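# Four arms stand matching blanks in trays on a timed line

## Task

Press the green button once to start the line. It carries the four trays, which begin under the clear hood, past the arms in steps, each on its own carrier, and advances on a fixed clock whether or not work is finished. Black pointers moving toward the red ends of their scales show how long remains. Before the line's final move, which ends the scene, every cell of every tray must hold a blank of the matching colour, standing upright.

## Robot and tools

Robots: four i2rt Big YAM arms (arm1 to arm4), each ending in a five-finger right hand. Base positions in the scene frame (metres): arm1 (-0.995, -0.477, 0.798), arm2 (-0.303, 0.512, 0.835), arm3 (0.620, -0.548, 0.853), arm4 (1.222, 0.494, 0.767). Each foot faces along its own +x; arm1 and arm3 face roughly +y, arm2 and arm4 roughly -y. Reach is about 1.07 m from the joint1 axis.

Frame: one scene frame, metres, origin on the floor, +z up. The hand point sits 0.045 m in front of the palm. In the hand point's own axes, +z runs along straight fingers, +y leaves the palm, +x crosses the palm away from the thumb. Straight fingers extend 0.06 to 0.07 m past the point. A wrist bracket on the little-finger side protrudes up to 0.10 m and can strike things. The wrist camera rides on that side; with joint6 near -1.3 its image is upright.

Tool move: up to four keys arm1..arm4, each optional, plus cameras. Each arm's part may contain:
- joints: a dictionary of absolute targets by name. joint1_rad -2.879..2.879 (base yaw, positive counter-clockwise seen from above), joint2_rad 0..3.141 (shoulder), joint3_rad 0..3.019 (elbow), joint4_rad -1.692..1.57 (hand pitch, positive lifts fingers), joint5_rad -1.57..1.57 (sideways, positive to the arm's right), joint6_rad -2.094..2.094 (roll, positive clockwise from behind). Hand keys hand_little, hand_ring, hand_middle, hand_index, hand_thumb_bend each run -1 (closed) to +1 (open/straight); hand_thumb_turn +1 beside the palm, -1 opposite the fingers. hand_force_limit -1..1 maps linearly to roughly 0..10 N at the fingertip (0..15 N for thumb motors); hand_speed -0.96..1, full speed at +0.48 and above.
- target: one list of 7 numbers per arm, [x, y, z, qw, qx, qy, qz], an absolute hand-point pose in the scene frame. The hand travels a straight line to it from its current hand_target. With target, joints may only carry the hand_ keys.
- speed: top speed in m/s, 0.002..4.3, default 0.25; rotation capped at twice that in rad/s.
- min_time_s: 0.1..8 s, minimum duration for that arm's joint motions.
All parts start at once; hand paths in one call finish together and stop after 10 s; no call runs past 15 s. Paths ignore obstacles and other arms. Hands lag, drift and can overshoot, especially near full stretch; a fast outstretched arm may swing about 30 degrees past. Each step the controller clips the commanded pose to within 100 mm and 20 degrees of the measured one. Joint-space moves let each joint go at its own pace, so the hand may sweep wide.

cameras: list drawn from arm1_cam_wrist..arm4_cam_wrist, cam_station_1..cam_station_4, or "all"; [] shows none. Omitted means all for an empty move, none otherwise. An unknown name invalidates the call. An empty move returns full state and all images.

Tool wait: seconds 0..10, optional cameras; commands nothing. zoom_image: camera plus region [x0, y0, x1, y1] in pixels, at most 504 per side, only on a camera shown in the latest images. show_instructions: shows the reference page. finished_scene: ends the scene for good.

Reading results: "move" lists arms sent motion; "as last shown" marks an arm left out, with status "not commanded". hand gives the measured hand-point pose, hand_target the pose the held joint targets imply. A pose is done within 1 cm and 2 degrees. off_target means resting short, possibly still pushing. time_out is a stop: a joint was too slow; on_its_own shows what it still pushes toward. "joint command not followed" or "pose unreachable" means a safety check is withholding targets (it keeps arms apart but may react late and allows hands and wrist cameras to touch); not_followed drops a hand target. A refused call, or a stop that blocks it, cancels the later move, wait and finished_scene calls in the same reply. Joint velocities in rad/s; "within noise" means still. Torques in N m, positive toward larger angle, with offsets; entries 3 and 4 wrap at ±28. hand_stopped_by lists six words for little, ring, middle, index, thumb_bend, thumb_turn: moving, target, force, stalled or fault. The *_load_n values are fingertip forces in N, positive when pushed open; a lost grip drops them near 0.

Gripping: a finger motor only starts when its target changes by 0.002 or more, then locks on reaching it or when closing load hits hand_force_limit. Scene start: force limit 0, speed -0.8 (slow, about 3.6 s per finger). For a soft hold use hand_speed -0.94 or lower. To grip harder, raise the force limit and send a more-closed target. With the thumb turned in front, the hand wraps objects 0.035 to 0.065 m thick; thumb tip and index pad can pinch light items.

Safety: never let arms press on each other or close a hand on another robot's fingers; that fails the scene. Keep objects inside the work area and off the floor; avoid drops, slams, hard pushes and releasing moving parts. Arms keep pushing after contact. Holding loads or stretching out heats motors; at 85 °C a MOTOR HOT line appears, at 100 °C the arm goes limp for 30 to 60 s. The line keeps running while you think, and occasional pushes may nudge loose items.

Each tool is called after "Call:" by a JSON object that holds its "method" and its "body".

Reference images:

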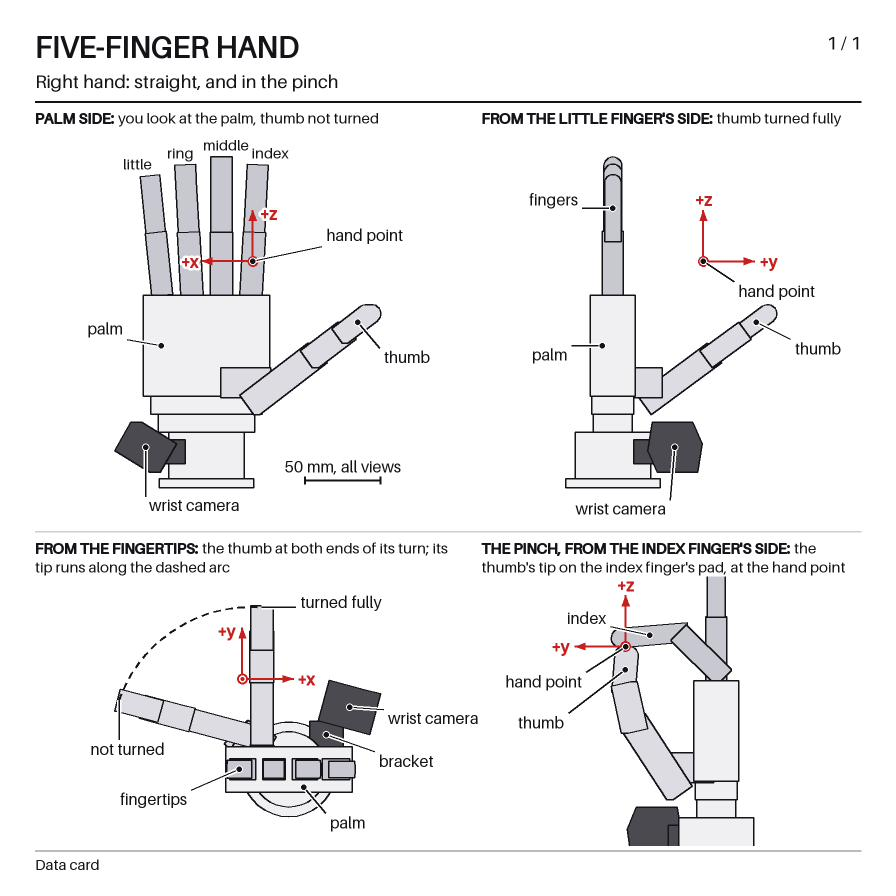

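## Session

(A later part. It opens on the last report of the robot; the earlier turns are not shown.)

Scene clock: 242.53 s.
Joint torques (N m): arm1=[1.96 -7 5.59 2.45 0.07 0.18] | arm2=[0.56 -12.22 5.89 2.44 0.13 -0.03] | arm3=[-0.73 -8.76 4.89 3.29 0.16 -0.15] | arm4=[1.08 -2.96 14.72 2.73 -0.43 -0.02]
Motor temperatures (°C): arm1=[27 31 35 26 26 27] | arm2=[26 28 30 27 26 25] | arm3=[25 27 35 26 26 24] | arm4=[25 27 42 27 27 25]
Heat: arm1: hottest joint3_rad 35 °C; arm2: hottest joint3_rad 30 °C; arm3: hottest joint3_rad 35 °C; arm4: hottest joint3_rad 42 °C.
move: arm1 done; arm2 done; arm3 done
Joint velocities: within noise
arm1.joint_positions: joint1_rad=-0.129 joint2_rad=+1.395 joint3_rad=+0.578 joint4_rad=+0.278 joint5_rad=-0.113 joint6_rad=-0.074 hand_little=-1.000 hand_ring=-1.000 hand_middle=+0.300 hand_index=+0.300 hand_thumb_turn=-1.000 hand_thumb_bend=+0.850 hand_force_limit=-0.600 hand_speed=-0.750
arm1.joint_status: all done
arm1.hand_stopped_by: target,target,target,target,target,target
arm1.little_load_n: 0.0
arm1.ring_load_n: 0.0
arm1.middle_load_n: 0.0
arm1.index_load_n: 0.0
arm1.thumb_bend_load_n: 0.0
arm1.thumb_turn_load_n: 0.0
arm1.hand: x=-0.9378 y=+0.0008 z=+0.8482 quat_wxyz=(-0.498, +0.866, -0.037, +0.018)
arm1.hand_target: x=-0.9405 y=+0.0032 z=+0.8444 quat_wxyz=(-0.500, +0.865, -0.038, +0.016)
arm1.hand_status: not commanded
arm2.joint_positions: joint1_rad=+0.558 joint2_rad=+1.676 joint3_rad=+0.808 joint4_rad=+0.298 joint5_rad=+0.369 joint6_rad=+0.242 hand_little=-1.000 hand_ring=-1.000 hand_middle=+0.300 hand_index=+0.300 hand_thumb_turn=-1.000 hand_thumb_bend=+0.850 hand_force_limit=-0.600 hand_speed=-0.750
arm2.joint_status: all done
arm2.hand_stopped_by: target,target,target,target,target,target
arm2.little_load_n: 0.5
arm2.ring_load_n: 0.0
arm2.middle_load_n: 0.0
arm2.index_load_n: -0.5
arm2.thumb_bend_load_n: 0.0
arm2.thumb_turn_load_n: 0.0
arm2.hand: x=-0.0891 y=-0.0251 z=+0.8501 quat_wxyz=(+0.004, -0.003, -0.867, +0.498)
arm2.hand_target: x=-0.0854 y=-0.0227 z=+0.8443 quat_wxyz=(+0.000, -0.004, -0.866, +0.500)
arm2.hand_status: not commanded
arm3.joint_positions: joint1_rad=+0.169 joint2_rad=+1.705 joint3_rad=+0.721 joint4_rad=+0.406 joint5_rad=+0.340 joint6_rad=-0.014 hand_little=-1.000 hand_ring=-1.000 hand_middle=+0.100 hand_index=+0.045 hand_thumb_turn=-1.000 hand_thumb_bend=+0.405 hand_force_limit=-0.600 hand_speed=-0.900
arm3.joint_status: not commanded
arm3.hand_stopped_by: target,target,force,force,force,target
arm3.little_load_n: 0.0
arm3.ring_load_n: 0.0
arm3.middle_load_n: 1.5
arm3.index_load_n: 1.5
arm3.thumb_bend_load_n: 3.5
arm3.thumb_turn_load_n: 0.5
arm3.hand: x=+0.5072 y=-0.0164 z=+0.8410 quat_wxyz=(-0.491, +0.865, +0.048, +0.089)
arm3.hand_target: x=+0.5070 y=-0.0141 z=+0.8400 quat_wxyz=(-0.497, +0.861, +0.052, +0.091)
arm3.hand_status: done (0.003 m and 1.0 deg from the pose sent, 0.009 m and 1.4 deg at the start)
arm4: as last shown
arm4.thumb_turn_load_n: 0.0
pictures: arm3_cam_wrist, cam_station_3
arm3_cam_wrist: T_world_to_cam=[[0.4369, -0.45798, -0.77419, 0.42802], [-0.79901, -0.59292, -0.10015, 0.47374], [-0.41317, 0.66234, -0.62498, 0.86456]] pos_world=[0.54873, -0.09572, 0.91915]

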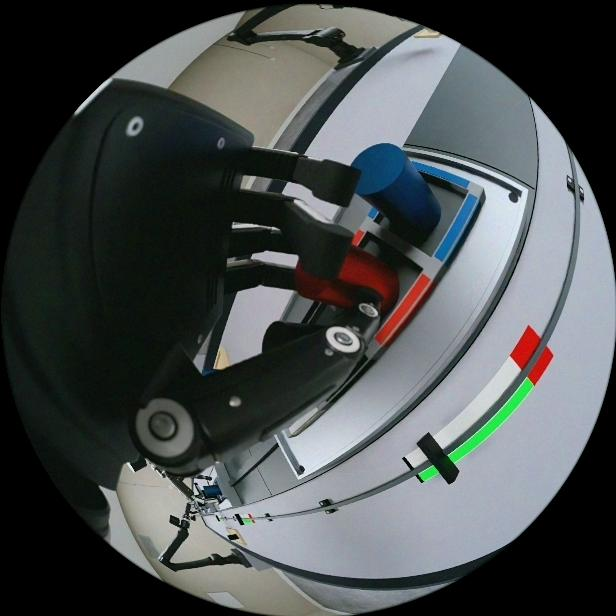

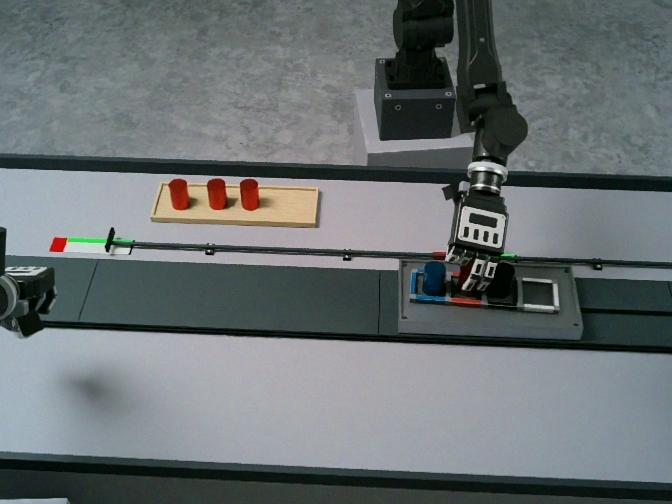

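Call:
{"method": "move", "body": {"arm1": {"target": [-0.940, 0.003, 0.94, 0.4997, -0.8654, 0.0325, -0.0189], "speed": 0.12}, "arm2": {"target": [-0.086, -0.022, 0.94, 0, 0, -0.866, 0.5], "speed": 0.12}, "arm3": {"target": [0.507, -0.014, 0.830, 0.4973, -0.8612, -0.0523, -0.0905], "speed": 0.04}, "cameras": ["cam_station_1", "cam_station_2", "cam_station_3"]}}

Call:
{"method": "zoom_image", "body": {"camera": "cam_station_3", "region": [425, 230, 515, 320]}}

Call:
{"method": "zoom_image", "body": {"camera": "cam_station_2", "region": [200, 200, 390, 330]}}

Call:
{"method": "zoom_image", "body": {"camera": "cam_station_1", "region": [180, 200, 340, 320]}}

Scene clock: 244.40 s.
Joint torques (N m): arm1=[2.08 -7.77 9.62 0.94 0.11 0.07] | arm2=[0.15 -12.1 12.01 0.65 -0.07 -0.13] | arm3=[-0.73 -8.23 4.49 2.96 0.16 -0.15] | arm4=[1.73 -2.43 14.76 2.78 -0.32 -0.03]
Motor temperatures (°C): arm1=[27 31 35 26 26 27] | arm2=[26 28 30 27 26 25] | arm3=[25 27 34 26 26 24] | arm4=[25 27 42 27 27 25]
Heat: arm1: hottest joint3_rad 35 °C; arm2: hottest joint3_rad 30 °C; arm3: hottest joint3_rad 34 °C; arm4: hottest joint3_rad 42 °C.
move: arm1 off_target; arm2 off_target; arm3 done
Joint velocities: within noise
arm1.joint_positions: joint1_rad=-0.126 joint2_rad=+1.212 joint3_rad=+0.671 joint4_rad=-0.022 joint5_rad=-0.112 joint6_rad=-0.074 hand_little=-1.000 hand_ring=-1.000 hand_middle=+0.300 hand_index=+0.300 hand_thumb_turn=-1.000 hand_thumb_bend=+0.850 hand_force_limit=-0.600 hand_speed=-0.750
arm1.joint_status: not commanded
arm1.hand_stopped_by: target,target,target,target,target,target
arm1.little_load_n: 0.0
arm1.ring_load_n: 0.0
arm1.middle_load_n: 0.0
arm1.index_load_n: 0.0
arm1.thumb_bend_load_n: 0.0
arm1.thumb_turn_load_n: 0.0
arm1.hand: x=-0.9400 y=-0.0079 z=+0.9190 quat_wxyz=(-0.487, +0.873, -0.037, +0.016)
arm1.hand_target: x=-0.9404 y=+0.0035 z=+0.9392 quat_wxyz=(-0.500, +0.866, -0.032, +0.019)
arm1.hand_status: off_target (0.024 m and 1.8 deg from the pose sent, 0.092 m and 0.6 deg at the start)
arm2.joint_positions: joint1_rad=+0.558 joint2_rad=+1.492 joint3_rad=+0.842 joint4_rad=+0.058 joint5_rad=+0.368 joint6_rad=+0.242 hand_little=-1.000 hand_ring=-1.000 hand_middle=+0.300 hand_index=+0.300 hand_thumb_turn=-1.000 hand_thumb_bend=+0.850 hand_force_limit=-0.600 hand_speed=-0.750
arm2.joint_status: not commanded
arm2.hand_stopped_by: target,target,target,target,target,target
arm2.little_load_n: 0.5
arm2.ring_load_n: 0.0
arm2.middle_load_n: 0.0
arm2.index_load_n: 0.0
arm2.thumb_bend_load_n: 0.0
arm2.thumb_turn_load_n: 0.0
arm2.hand: x=-0.0945 y=-0.0101 z=+0.9196 quat_wxyz=(+0.007, -0.001, -0.872, +0.489)
arm2.hand_target: x=-0.0858 y=-0.0225 z=+0.9394 quat_wxyz=(+0.000, +0.000, -0.866, +0.500)
arm2.hand_status: off_target (0.025 m and 1.6 deg from the pose sent, 0.090 m and 0.6 deg at the start)
arm3.joint_positions: joint1_rad=+0.169 joint2_rad=+1.722 joint3_rad=+0.721 joint4_rad=+0.446 joint5_rad=+0.340 joint6_rad=-0.014 hand_little=-1.000 hand_ring=-1.000 hand_middle=+0.100 hand_index=+0.045 hand_thumb_turn=-1.000 hand_thumb_bend=+0.405 hand_force_limit=-0.600 hand_speed=-0.900
arm3.joint_status: not commanded
arm3.hand_stopped_by: target,target,force,force,force,target
arm3.little_load_n: 0.0
arm3.ring_load_n: 0.0
arm3.middle_load_n: 2.0
arm3.index_load_n: 1.0
arm3.thumb_bend_load_n: 3.5
arm3.thumb_turn_load_n: 0.0
arm3.hand: x=+0.5057 y=-0.0113 z=+0.8399 quat_wxyz=(-0.501, +0.860, +0.045, +0.087)
arm3.hand_target: x=+0.5070 y=-0.0142 z=+0.8305 quat_wxyz=(-0.497, +0.861, +0.052, +0.090)
arm3.hand_status: done (0.010 m and 1.0 deg from the pose sent, 0.011 m and 1.0 deg at the start)
arm4: as last shown

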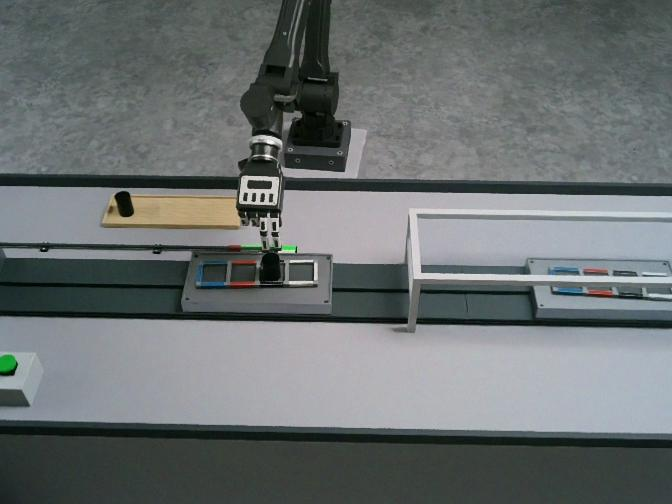

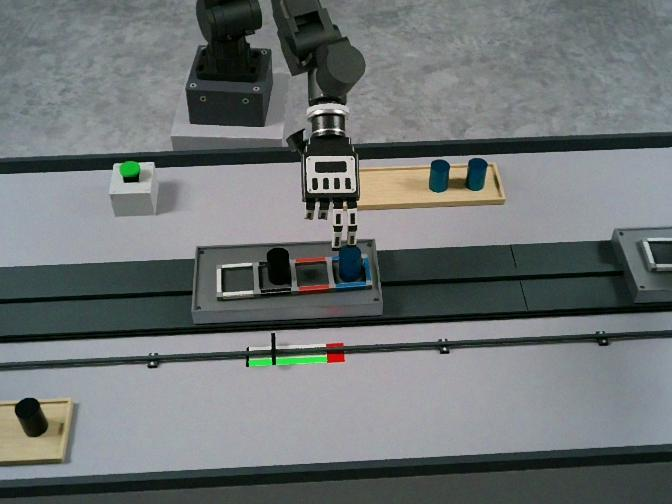

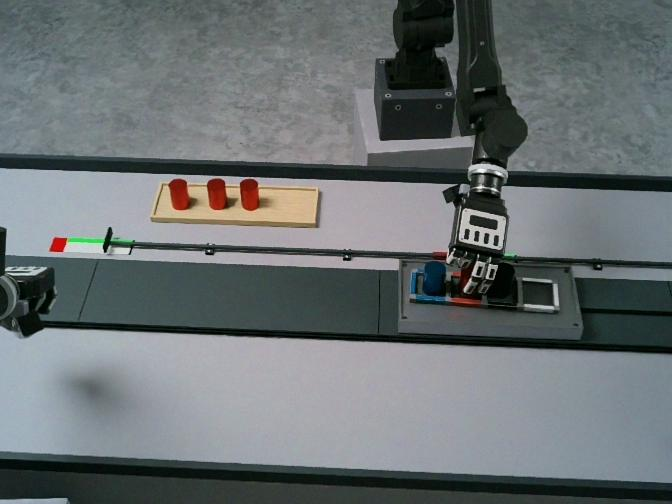

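Scaled by 5.600.

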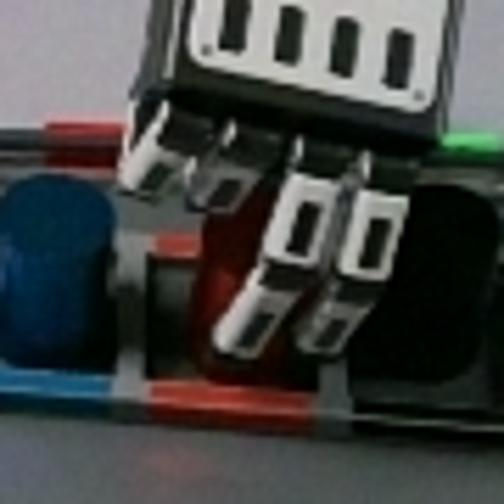

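Scaled by 2.653.

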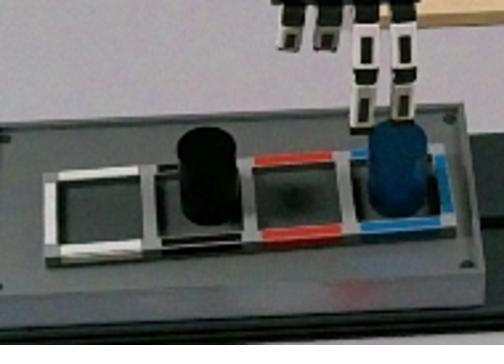

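Scaled by 3.150.

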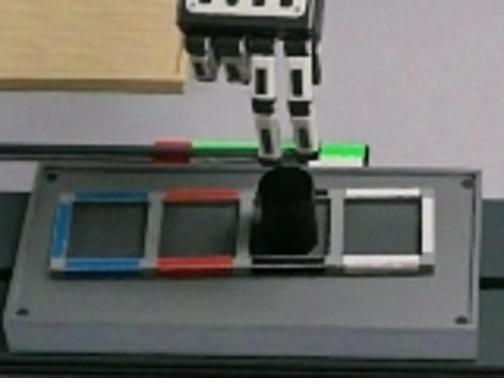

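Call:
{"method": "move", "body": {"arm3": {"joints": {"hand_thumb_bend": 0.5, "hand_speed": -0.9}}, "arm1": {"target": [-0.575, -0.235, 0.94, 0.4997, -0.8654, 0.0325, -0.0189], "speed": 0.3, "joints": {"hand_thumb_bend": 0.9, "hand_index": 0.25, "hand_middle": 0.25, "hand_speed": -0.5}}, "arm2": {"target": [-0.086, 0.08, 0.97, 0, 0, -0.866, 0.5], "speed": 0.25, "joints": {"hand_thumb_bend": 0.9, "hand_index": 0.25, "hand_middle": 0.25, "hand_speed": -0.5}}, "cameras": ["cam_station_3"]}}

Call:
{"method": "zoom_image", "body": {"camera": "cam_station_3", "region": [425, 230, 515, 320]}}

Scene clock: 247.63 s.
Joint torques (N m): arm1=[2.02 -9.58 9.51 0.25 -0.92 -0.02] | arm2=[0.56 -8.35 7.88 0.66 0.26 0] | arm3=[-0.79 -8.41 4.46 2.93 0.16 -0.15] | arm4=[1.26 -2.84 14.69 2.61 -0.4 -0.03]
Motor temperatures (°C): arm1=[27 31 35 26 26 27] | arm2=[26 28 30 27 26 25] | arm3=[25 27 34 26 26 24] | arm4=[25 27 42 27 27 25]
Heat: arm1: hottest joint3_rad 35 °C; arm2: hottest joint3_rad 30 °C; arm3: hottest joint3_rad 34 °C; arm4: hottest joint3_rad 42 °C.
move: arm1 off_target; arm2 off_target; arm3 done
Joint velocities: within noise
arm1.joint_positions: joint1_rad=-1.259 joint2_rad=+1.482 joint3_rad=+1.044 joint4_rad=-0.665 joint5_rad=-0.971 joint6_rad=-0.990 hand_little=-1.000 hand_ring=-1.000 hand_middle=+0.250 hand_index=+0.250 hand_thumb_turn=-1.000 hand_thumb_bend=+0.900 hand_force_limit=-0.600 hand_speed=-0.500
arm1.joint_status: all done
arm1.hand_stopped_by: target,target,target,target,target,target
arm1.little_load_n: 0.0
arm1.ring_load_n: 0.0
arm1.middle_load_n: 0.0
arm1.index_load_n: 0.0
arm1.thumb_bend_load_n: 0.0
arm1.thumb_turn_load_n: 0.0
arm1.hand: x=-0.5909 y=-0.2414 z=+0.9320 quat_wxyz=(-0.501, +0.864, -0.049, +0.006)
arm1.hand_target: x=-0.5803 y=-0.2351 z=+0.9411 quat_wxyz=(-0.505, +0.863, -0.037, +0.011)
arm1.hand_status: off_target (0.019 m and 2.4 deg from the pose sent, 0.430 m and 1.8 deg at the start)
arm2.joint_positions: joint1_rad=+0.676 joint2_rad=+1.203 joint3_rad=+0.723 joint4_rad=-0.087 joint5_rad=+0.463 joint6_rad=+0.294 hand_little=-1.000 hand_ring=-1.000 hand_middle=+0.250 hand_index=+0.250 hand_thumb_turn=-1.000 hand_thumb_bend=+0.900 hand_force_limit=-0.600 hand_speed=-0.500
arm2.joint_status: all done
arm2.hand_stopped_by: target,target,target,target,target,target
arm2.little_load_n: 0.0
arm2.ring_load_n: 0.0
arm2.middle_load_n: 0.0
arm2.index_load_n: 0.0
arm2.thumb_bend_load_n: 0.0
arm2.thumb_turn_load_n: 0.0
arm2.hand: x=-0.0851 y=+0.0711 z=+0.9768 quat_wxyz=(-0.001, +0.002, -0.861, +0.509)
arm2.hand_target: x=-0.0862 y=+0.0788 z=+0.9705 quat_wxyz=(+0.002, +0.003, -0.866, +0.501)
arm2.hand_status: off_target (0.011 m and 1.2 deg from the pose sent, 0.104 m and 1.6 deg at the start)
arm3.joint_positions: joint1_rad=+0.169 joint2_rad=+1.725 joint3_rad=+0.721 joint4_rad=+0.448 joint5_rad=+0.340 joint6_rad=-0.014 hand_little=-1.000 hand_ring=-1.000 hand_middle=+0.100 hand_index=+0.045 hand_thumb_turn=-1.000 hand_thumb_bend=+0.500 hand_force_limit=-0.600 hand_speed=-0.900
arm3.joint_status: all done
arm3.hand_stopped_by: target,target,force,force,target,target
arm3.little_load_n: 0.0
arm3.ring_load_n: 0.0
arm3.middle_load_n: 0.5
arm3.index_load_n: 0.0
arm3.thumb_bend_load_n: 0.0
arm3.thumb_turn_load_n: 0.0
arm3.hand: x=+0.5058 y=-0.0114 z=+0.8386 quat_wxyz=(-0.500, +0.860, +0.045, +0.087)
arm3.hand_target: x=+0.5070 y=-0.0140 z=+0.8308 quat_wxyz=(-0.498, +0.861, +0.052, +0.090)
arm3.hand_status: not commanded
arm4: as last shown
arm4.middle_load_n: 2.0
arm4.index_load_n: 2.0

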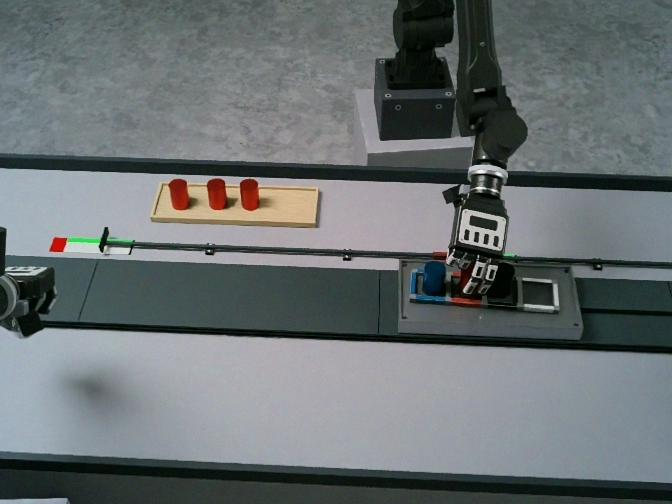

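Scaled by 5.600.

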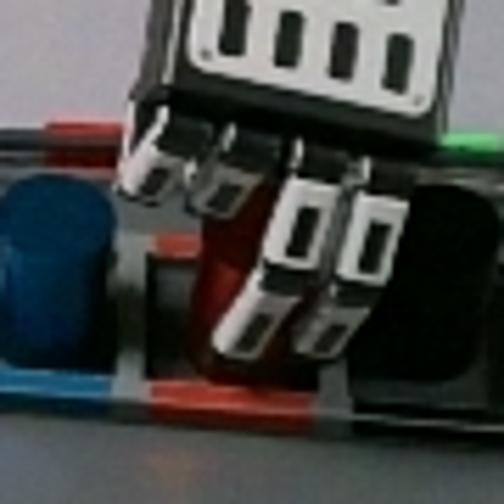

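Call:
{"method": "move", "body": {"arm3": {"joints": {"hand_thumb_bend": 0.85, "hand_index": 0.3, "hand_middle": 0.3, "hand_speed": -0.75}}, "arm1": {"target": [-0.573, -0.230, 0.850, 0.4997, -0.8654, 0.0325, -0.0189], "speed": 0.15}, "arm2": {"target": [0.100, 0.221, 0.93, 0, 0, -0.866, 0.5], "speed": 0.3}, "cameras": ["cam_station_1", "arm1_cam_wrist"]}}

Call:
{"method": "zoom_image", "body": {"camera": "cam_station_1", "region": [70, 120, 190, 240]}}

Call:
{"method": "zoom_image", "body": {"camera": "arm1_cam_wrist", "region": [280, 160, 500, 380]}}

Call:
{"method": "move", "body": {"arm3": {"target": [0.507, -0.014, 0.93, 0.4973, -0.8612, -0.0523, -0.0905], "speed": 0.12}, "arm2": {"target": [0.100, 0.221, 0.85, 0, 0, -0.866, 0.5], "speed": 0.15}, "cameras": ["cam_station_2", "cam_station_3", "arm2_cam_wrist"]}}

Call:
{"method": "zoom_image", "body": {"camera": "cam_station_3", "region": [390, 220, 590, 350]}}

Call:
{"method": "zoom_image", "body": {"camera": "cam_station_2", "region": [380, 100, 500, 220]}}

Call:
{"method": "zoom_image", "body": {"camera": "arm2_cam_wrist", "region": [280, 180, 500, 400]}}

Scene clock: 250.60 s.
Joint torques (N m): arm1=[2.08 -10.93 5.93 1.51 -0.39 0.02] | arm2=[-0.38 -8.88 11.95 0.12 0.71 0] | arm3=[-0.79 -8.53 4.45 2.93 0.16 -0.15] | arm4=[0.91 -2.37 14.61 2.7 -0.36 -0.04]
Motor temperatures (°C): arm1=[27 31 36 26 26 27] | arm2=[26 28 30 27 26 25] | arm3=[25 27 34 26 26 24] | arm4=[25 27 42 27 27 25]
Heat: arm1: hottest joint3_rad 36 °C; arm2: hottest joint3_rad 30 °C; arm3: hottest joint3_rad 34 °C; arm4: hottest joint3_rad 42 °C.
move: arm1 done; arm2 off_target; arm3 done
Joint velocities: within noise
arm1.joint_positions: joint1_rad=-1.250 joint2_rad=+1.622 joint3_rad=+0.978 joint4_rad=-0.436 joint5_rad=-0.966 joint6_rad=-0.991 hand_little=-1.000 hand_ring=-1.000 hand_middle=+0.250 hand_index=+0.250 hand_thumb_turn=-1.000 hand_thumb_bend=+0.900 hand_force_limit=-0.600 hand_speed=-0.500
arm1.joint_status: not commanded
arm1.hand_stopped_by: target,target,target,target,target,target
arm1.little_load_n: 0.0
arm1.ring_load_n: 0.0
arm1.middle_load_n: 0.0
arm1.index_load_n: 0.0
arm1.thumb_bend_load_n: 0.0
arm1.thumb_turn_load_n: 0.0
arm1.hand: x=-0.5762 y=-0.2337 z=+0.8566 quat_wxyz=(-0.502, +0.864, -0.040, +0.015)
arm1.hand_target: x=-0.5740 y=-0.2305 z=+0.8510 quat_wxyz=(-0.500, +0.865, -0.033, +0.019)
arm1.hand_status: done (0.008 m and 1.0 deg from the pose sent, 0.085 m and 2.4 deg at the start)
arm2.joint_positions: joint1_rad=+1.317 joint2_rad=+1.406 joint3_rad=+0.810 joint4_rad=-0.396 joint5_rad=+0.928 joint6_rad=+0.863 hand_little=-1.000 hand_ring=-1.000 hand_middle=+0.250 hand_index=+0.250 hand_thumb_turn=-1.000 hand_thumb_bend=+0.900 hand_force_limit=-0.600 hand_speed=-0.500
arm2.joint_status: not commanded
arm2.hand_stopped_by: target,target,target,target,target,target
arm2.little_load_n: 0.0
arm2.ring_load_n: 0.0
arm2.middle_load_n: 0.0
arm2.index_load_n: 0.0
arm2.thumb_bend_load_n: 0.0
arm2.thumb_turn_load_n: 0.0
arm2.hand: x=+0.0845 y=+0.2309 z=+0.9171 quat_wxyz=(+0.011, +0.017, -0.867, +0.498)
arm2.hand_target: x=+0.0976 y=+0.2222 z=+0.9312 quat_wxyz=(+0.003, +0.005, -0.864, +0.504)
arm2.hand_status: off_target (0.023 m and 2.3 deg from the pose sent, 0.243 m and 1.2 deg at the start)
arm3.joint_positions: joint1_rad=+0.169 joint2_rad=+1.726 joint3_rad=+0.721 joint4_rad=+0.448 joint5_rad=+0.340 joint6_rad=-0.014 hand_little=-1.000 hand_ring=-1.000 hand_middle=+0.300 hand_index=+0.300 hand_thumb_turn=-1.000 hand_thumb_bend=+0.850 hand_force_limit=-0.600 hand_speed=-0.750
arm3.joint_status: all done
arm3.hand_stopped_by: target,target,target,target,target,target
arm3.little_load_n: 0.0
arm3.ring_load_n: 0.0
arm3.middle_load_n: 0.0
arm3.index_load_n: 0.0
arm3.thumb_bend_load_n: 0.0
arm3.thumb_turn_load_n: 0.0
arm3.hand: x=+0.5059 y=-0.0117 z=+0.8378 quat_wxyz=(-0.499, +0.861, +0.045, +0.087)
arm3.hand_target: x=+0.5070 y=-0.0140 z=+0.8307 quat_wxyz=(-0.498, +0.861, +0.052, +0.090)
arm3.hand_status: not commanded
arm4.joint_positions: joint1_rad=-0.242 joint2_rad=+0.727 joint3_rad=+0.492 joint4_rad=-0.396 joint5_rad=-0.105 joint6_rad=-0.041 hand_little=-1.000 hand_ring=-1.000 hand_middle=+0.100 hand_index=+0.083 hand_thumb_turn=-1.000 hand_thumb_bend=+0.402 hand_force_limit=-0.600 hand_speed=-0.900
arm4.joint_status: not commanded
arm4.hand_stopped_by: target,target,target,force,force,target
arm4.little_load_n: 0.0
arm4.ring_load_n: 0.0
arm4.middle_load_n: 2.5
arm4.index_load_n: 2.0
arm4.thumb_bend_load_n: 3.5
arm4.thumb_turn_load_n: 0.0
arm4.hand: x=+1.2232 y=+0.1574 z=+0.9056 quat_wxyz=(-0.007, -0.019, -0.890, +0.455)
arm4.hand_target: x=+1.2186 y=+0.1327 z=+0.9492 quat_wxyz=(+0.000, -0.011, -0.868, +0.497)
arm4.hand_status: not commanded
pictures: arm1_cam_wrist, cam_station_1
arm1_cam_wrist: T_world_to_cam=[[0.17281, -0.49124, -0.85371, 0.72004], [-0.87391, -0.47628, 0.09716, -0.69618], [-0.45433, 0.72927, -0.51161, 0.46363]] pos_world=[-0.52219, -0.31597, 0.91954]

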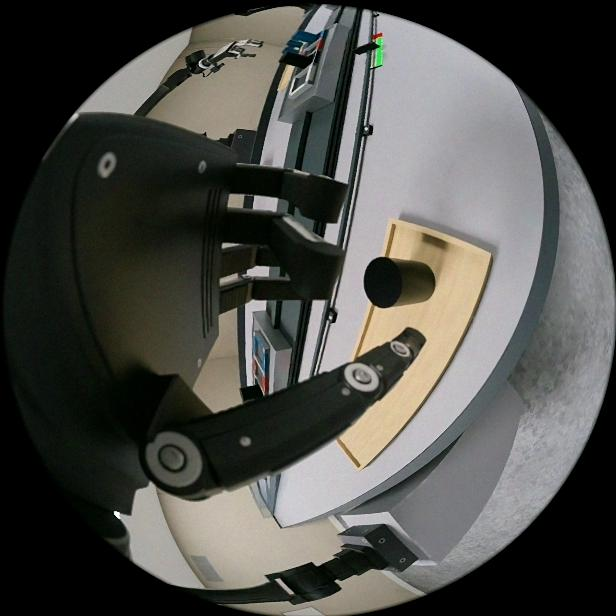

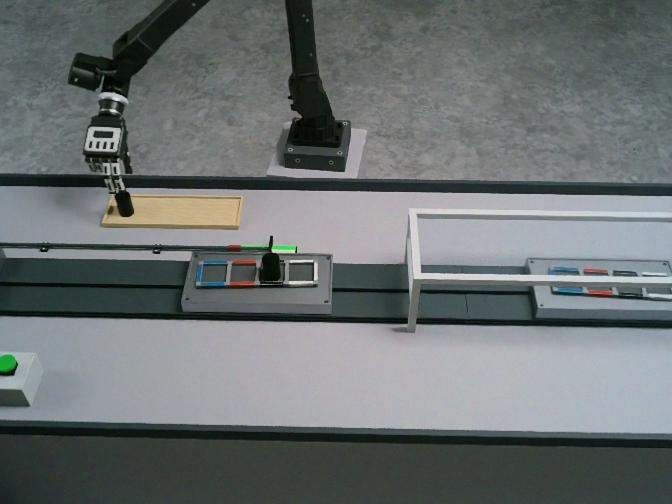

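Scaled by 4.200.

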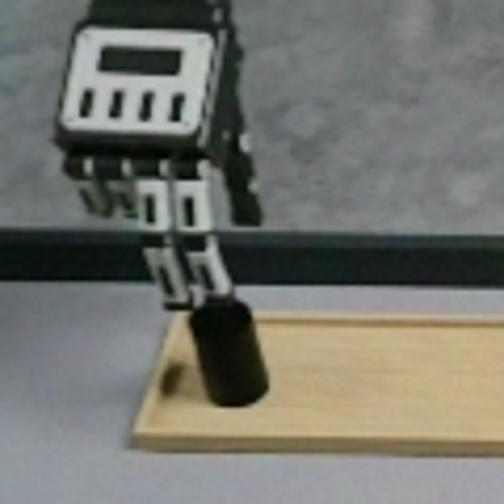

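Scaled by 2.291 from the camera's image (finer frame: 880x880).

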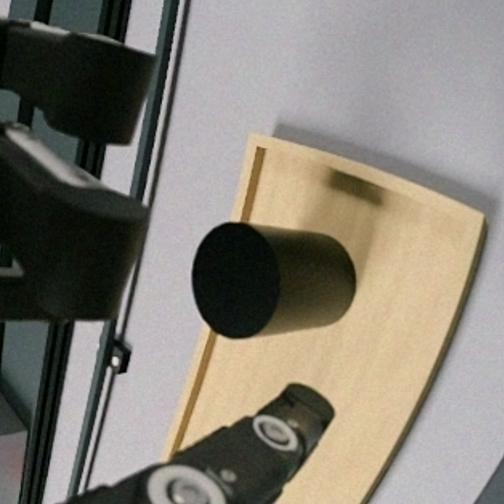

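Scene clock: 252.13 s.
Joint torques (N m): arm1=[2.08 -10.93 5.93 1.5 -0.39 0.02] | arm2=[-0.56 -10.99 5.86 1.65 0.36 -0.02] | arm3=[-0.97 -8.82 9.03 1.35 0.11 -0.17] | arm4=[1.61 -2.32 14.58 2.45 -0.41 -0.03]
Motor temperatures (°C): arm1=[27 31 35 26 26 27] | arm2=[26 28 30 27 26 25] | arm3=[25 27 34 26 26 24] | arm4=[25 27 42 27 27 25]
Heat: arm1: hottest joint3_rad 35 °C; arm2: hottest joint3_rad 30 °C; arm3: hottest joint3_rad 34 °C; arm4: hottest joint3_rad 42 °C.
move: arm2 done; arm3 off_target
Joint velocities: within noise
arm1, arm4: as last shown
arm2.joint_positions: joint1_rad=+1.317 joint2_rad=+1.574 joint3_rad=+0.779 joint4_rad=-0.192 joint5_rad=+0.928 joint6_rad=+0.878 hand_little=-1.000 hand_ring=-1.000 hand_middle=+0.250 hand_index=+0.250 hand_thumb_turn=-1.000 hand_thumb_bend=+0.900 hand_force_limit=-0.600 hand_speed=-0.500
arm2.joint_status: not commanded
arm2.hand_stopped_by: target,target,target,target,target,target
arm2.little_load_n: 0.0
arm2.ring_load_n: 0.0
arm2.middle_load_n: 0.0
arm2.index_load_n: 0.0
arm2.thumb_bend_load_n: 0.0
arm2.thumb_turn_load_n: 0.0
arm2.hand: x=+0.1000 y=+0.2245 z=+0.8531 quat_wxyz=(+0.005, +0.009, -0.866, +0.499)
arm2.hand_target: x=+0.0991 y=+0.2218 z=+0.8506 quat_wxyz=(+0.000, +0.000, -0.866, +0.500)
arm2.hand_status: done (0.005 m and 1.2 deg from the pose sent, 0.070 m and 2.3 deg at the start)
arm3.joint_positions: joint1_rad=+0.169 joint2_rad=+1.506 joint3_rad=+0.751 joint4_rad=+0.163 joint5_rad=+0.340 joint6_rad=-0.014 hand_little=-1.000 hand_ring=-1.000 hand_middle=+0.300 hand_index=+0.300 hand_thumb_turn=-1.000 hand_thumb_bend=+0.850 hand_force_limit=-0.600 hand_speed=-0.750
arm3.joint_status: not commanded
arm3.hand_stopped_by: target,target,target,target,target,target
arm3.little_load_n: 0.0
arm3.ring_load_n: 0.5
arm3.middle_load_n: 0.0
arm3.index_load_n: 0.0
arm3.thumb_bend_load_n: 0.0
arm3.thumb_turn_load_n: 0.0
arm3.hand: x=+0.5095 y=-0.0276 z=+0.9110 quat_wxyz=(-0.485, +0.868, +0.049, +0.091)
arm3.hand_target: x=+0.5069 y=-0.0137 z=+0.9294 quat_wxyz=(-0.497, +0.861, +0.052, +0.091)
arm3.hand_status: off_target (0.024 m and 1.7 deg from the pose sent, 0.092 m and 0.9 deg at the start)
arm4.thumb_turn_load_n: 0.5
pictures: arm2_cam_wrist, cam_station_2, cam_station_3
arm2_cam_wrist: T_world_to_cam=[[-0.2514, 0.49754, -0.83021, 0.62007], [0.87062, 0.49101, 0.03063, -0.21105], [0.42288, -0.7151, -0.55661, 0.71044]] pos_world=[0.0392, 0.30315, 0.91669]

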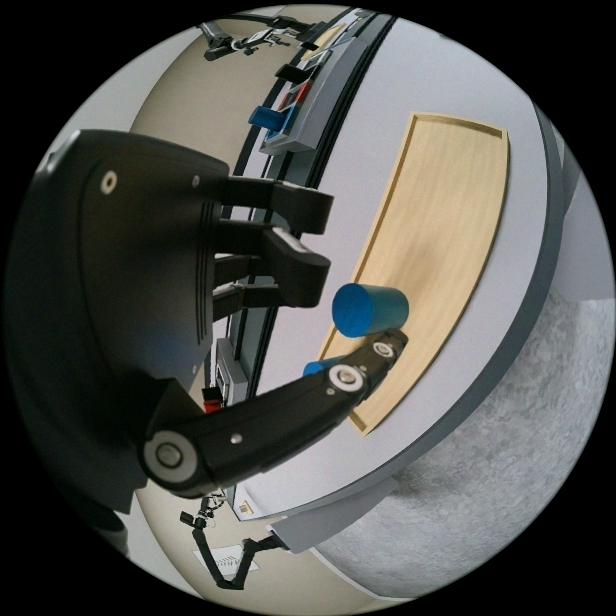

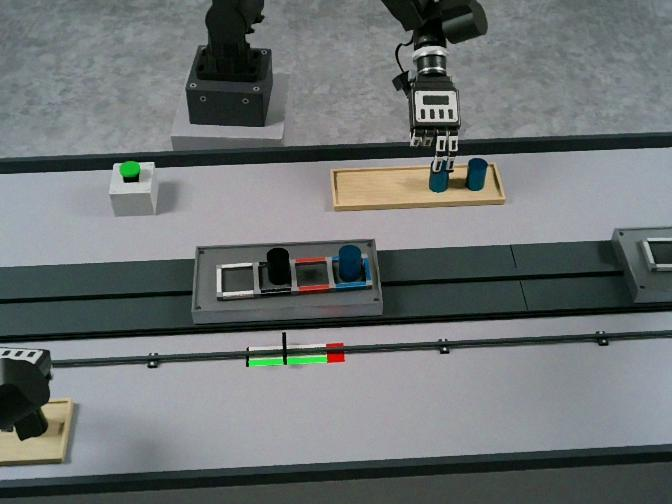

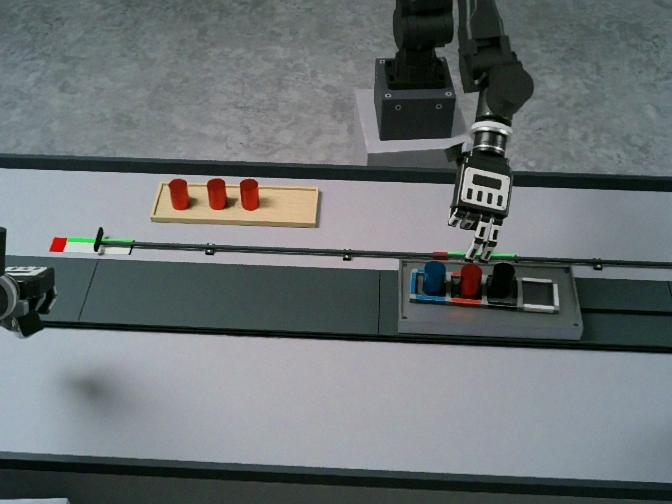

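Scaled by 2.520.

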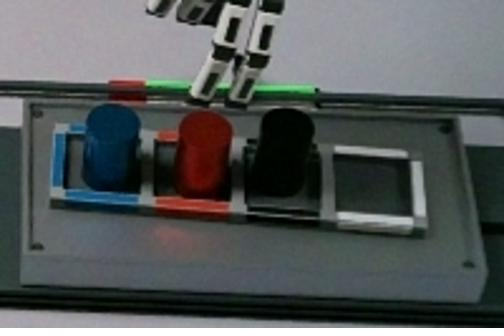

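Scaled by 4.200.

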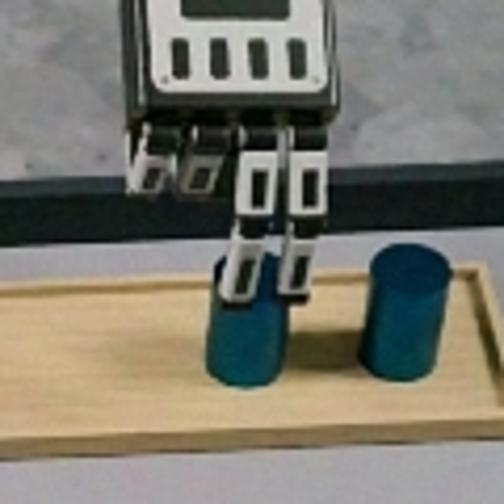

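Scaled by 2.291 from the camera's image (finer frame: 880x880).

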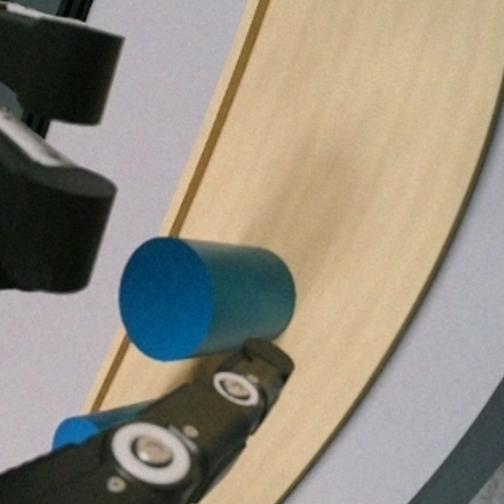

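Call:
{"method": "move", "body": {"arm1": {"target": [-0.576, -0.2285, 0.804, 0.4997, -0.8654, 0.0325, -0.0189], "speed": 0.1}, "arm2": {"target": [0.098, 0.2145, 0.806, 0, 0, -0.866, 0.5], "speed": 0.1}, "arm3": {"target": [0.507, -0.10, 0.96, 0.5, -0.866, 0, 0], "speed": 0.25, "joints": {"hand_thumb_bend": 0.9, "hand_index": 0.25, "hand_middle": 0.25, "hand_speed": -0.5}}, "cameras": ["cam_station_2", "cam_station_1", "arm1_cam_wrist", "arm2_cam_wrist"]}}

Call:
{"method": "zoom_image", "body": {"camera": "cam_station_2", "region": [380, 100, 500, 220]}}

Call:
{"method": "zoom_image", "body": {"camera": "cam_station_1", "region": [70, 120, 190, 240]}}

Scene clock: 255.23 s.
Joint torques (N m): arm1=[2.14 -11.34 5.37 1.52 -0.39 0.08] | arm2=[-0.62 -11.81 4.92 1.69 0.24 -0.19] | arm3=[-1.61 -5.54 6.54 1.43 0.05 0.2] | arm4=[1.55 -1.85 14.68 2.52 -0.38 -0.01]
Motor temperatures (°C): arm1=[27 31 35 26 26 27] | arm2=[26 28 30 27 26 25] | arm3=[25 27 34 26 26 24] | arm4=[25 27 43 27 27 25]
Heat: arm1: hottest joint3_rad 35 °C; arm2: hottest joint3_rad 30 °C; arm3: hottest joint3_rad 34 °C; arm4: hottest joint3_rad 43 °C.
move: arm1 done; arm2 done; arm3 done
Joint velocities: within noise
arm1.joint_positions: joint1_rad=-1.244 joint2_rad=+1.708 joint3_rad=+0.931 joint4_rad=-0.301 joint5_rad=-0.963 joint6_rad=-0.991 hand_little=-1.000 hand_ring=-1.000 hand_middle=+0.250 hand_index=+0.250 hand_thumb_turn=-1.000 hand_thumb_bend=+0.900 hand_force_limit=-0.600 hand_speed=-0.500
arm1.joint_status: not commanded
arm1.hand_stopped_by: target,target,target,target,target,target
arm1.little_load_n: 0.0
arm1.ring_load_n: 0.0
arm1.middle_load_n: -0.5
arm1.index_load_n: 0.0
arm1.thumb_bend_load_n: 0.0
arm1.thumb_turn_load_n: 0.0
arm1.hand: x=-0.5789 y=-0.2314 z=+0.8088 quat_wxyz=(-0.501, +0.865, -0.037, +0.015)
arm1.hand_target: x=-0.5772 y=-0.2283 z=+0.8039 quat_wxyz=(-0.500, +0.866, -0.032, +0.018)
arm1.hand_status: done (0.006 m and 0.7 deg from the pose sent, 0.053 m and 1.0 deg at the start)
arm2.joint_positions: joint1_rad=+1.301 joint2_rad=+1.689 joint3_rad=+0.752 joint4_rad=-0.034 joint5_rad=+0.921 joint6_rad=+0.878 hand_little=-1.000 hand_ring=-1.000 hand_middle=+0.250 hand_index=+0.250 hand_thumb_turn=-1.000 hand_thumb_bend=+0.900 hand_force_limit=-0.600 hand_speed=-0.500
arm2.joint_status: not commanded
arm2.hand_stopped_by: target,target,target,target,target,target
arm2.little_load_n: 0.0
arm2.ring_load_n: 0.0
arm2.middle_load_n: 0.0
arm2.index_load_n: 0.0
arm2.thumb_bend_load_n: -0.5
arm2.thumb_turn_load_n: 0.0
arm2.hand: x=+0.0995 y=+0.2168 z=+0.8087 quat_wxyz=(+0.001, -0.001, -0.866, +0.500)
arm2.hand_target: x=+0.0977 y=+0.2148 z=+0.8061 quat_wxyz=(-0.001, -0.002, -0.866, +0.500)
arm2.hand_status: done (0.004 m and 0.2 deg from the pose sent, 0.048 m and 1.2 deg at the start)
arm3.joint_positions: joint1_rad=+0.152 joint2_rad=+1.199 joint3_rad=+0.600 joint4_rad=+0.063 joint5_rad=+0.214 joint6_rad=+0.108 hand_little=-1.000 hand_ring=-1.000 hand_middle=+0.250 hand_index=+0.250 hand_thumb_turn=-1.000 hand_thumb_bend=+0.900 hand_force_limit=-0.600 hand_speed=-0.500
arm3.joint_status: all done
arm3.hand_stopped_by: target,target,target,target,target,target
arm3.little_load_n: 0.0
arm3.ring_load_n: 0.0
arm3.middle_load_n: 0.0
arm3.index_load_n: 0.0
arm3.thumb_bend_load_n: 0.0
arm3.thumb_turn_load_n: 0.0
arm3.hand: x=+0.5039 y=-0.0962 z=+0.9631 quat_wxyz=(-0.506, +0.862, +0.015, +0.004)
arm3.hand_target: x=+0.5084 y=-0.0997 z=+0.9594 quat_wxyz=(-0.500, +0.866, +0.005, +0.003)
arm3.hand_status: done (0.006 m and 2.0 deg from the pose sent, 0.087 m and 11.9 deg at the start)
arm4: as last shown
arm4.ring_load_n: 0.5
arm4.middle_load_n: 2.0
arm4.index_load_n: 2.5
arm4.thumb_turn_load_n: 0.0
pictures: arm1_cam_wrist, arm2_cam_wrist, cam_station_1, cam_station_2
arm1_cam_wrist: T_world_to_cam=[[0.17697, -0.49233, -0.85223, 0.68187], [-0.87187, -0.48018, 0.09635, -0.69182], [-0.45665, 0.72598, -0.51422, 0.43634]] pos_world=[-0.52459, -0.31326, 0.87215]
arm2_cam_wrist: T_world_to_cam=[[-0.23127, 0.49962, -0.8348, 0.5882], [0.87652, 0.47934, 0.04405, -0.21433], [0.42216, -0.72154, -0.54878, 0.67549]] pos_world=[0.03873, 0.29626, 0.87118]

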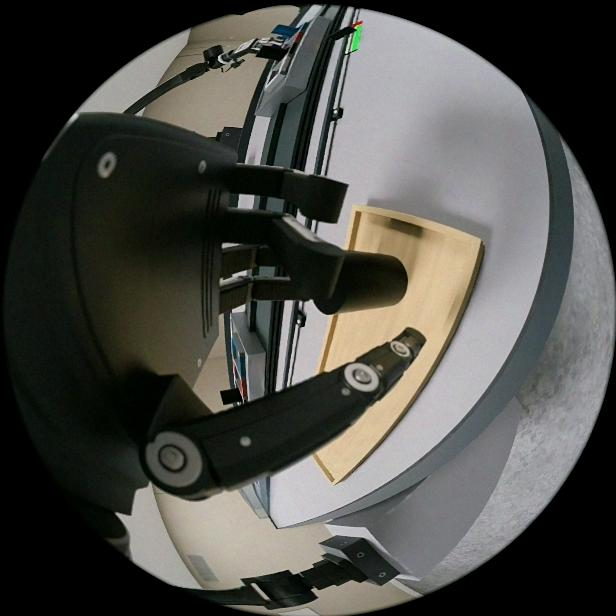

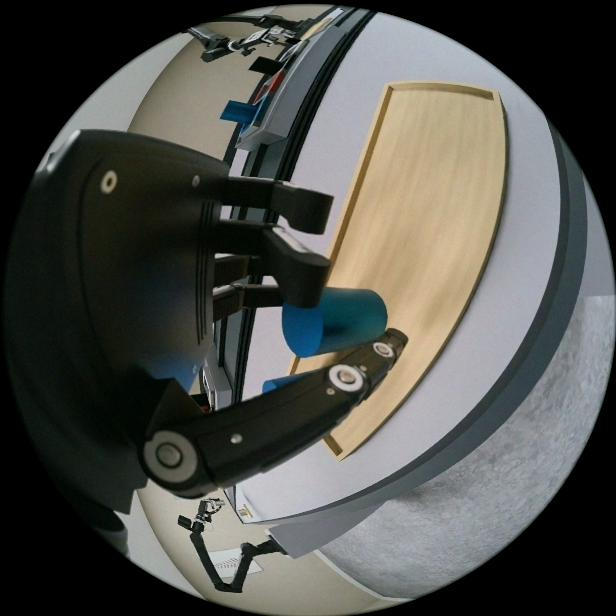

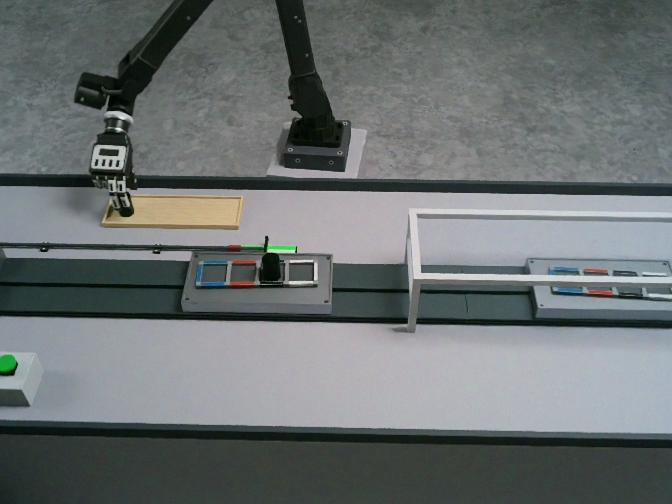

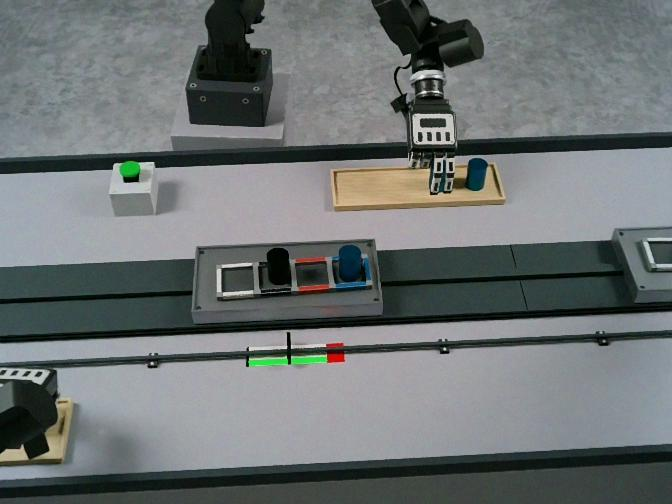

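Scaled by 4.200.

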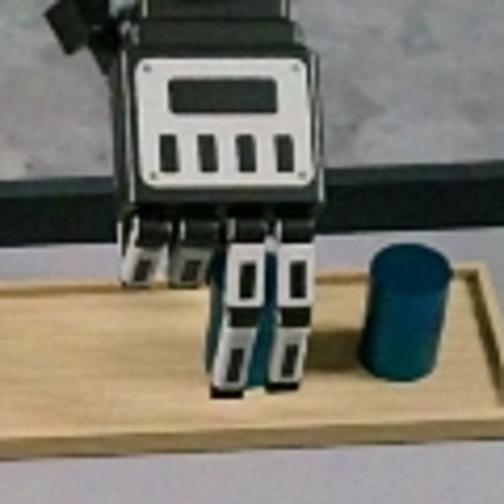

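Scaled by 4.200.

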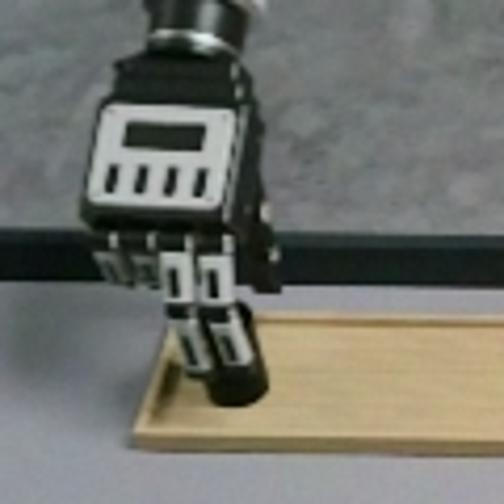

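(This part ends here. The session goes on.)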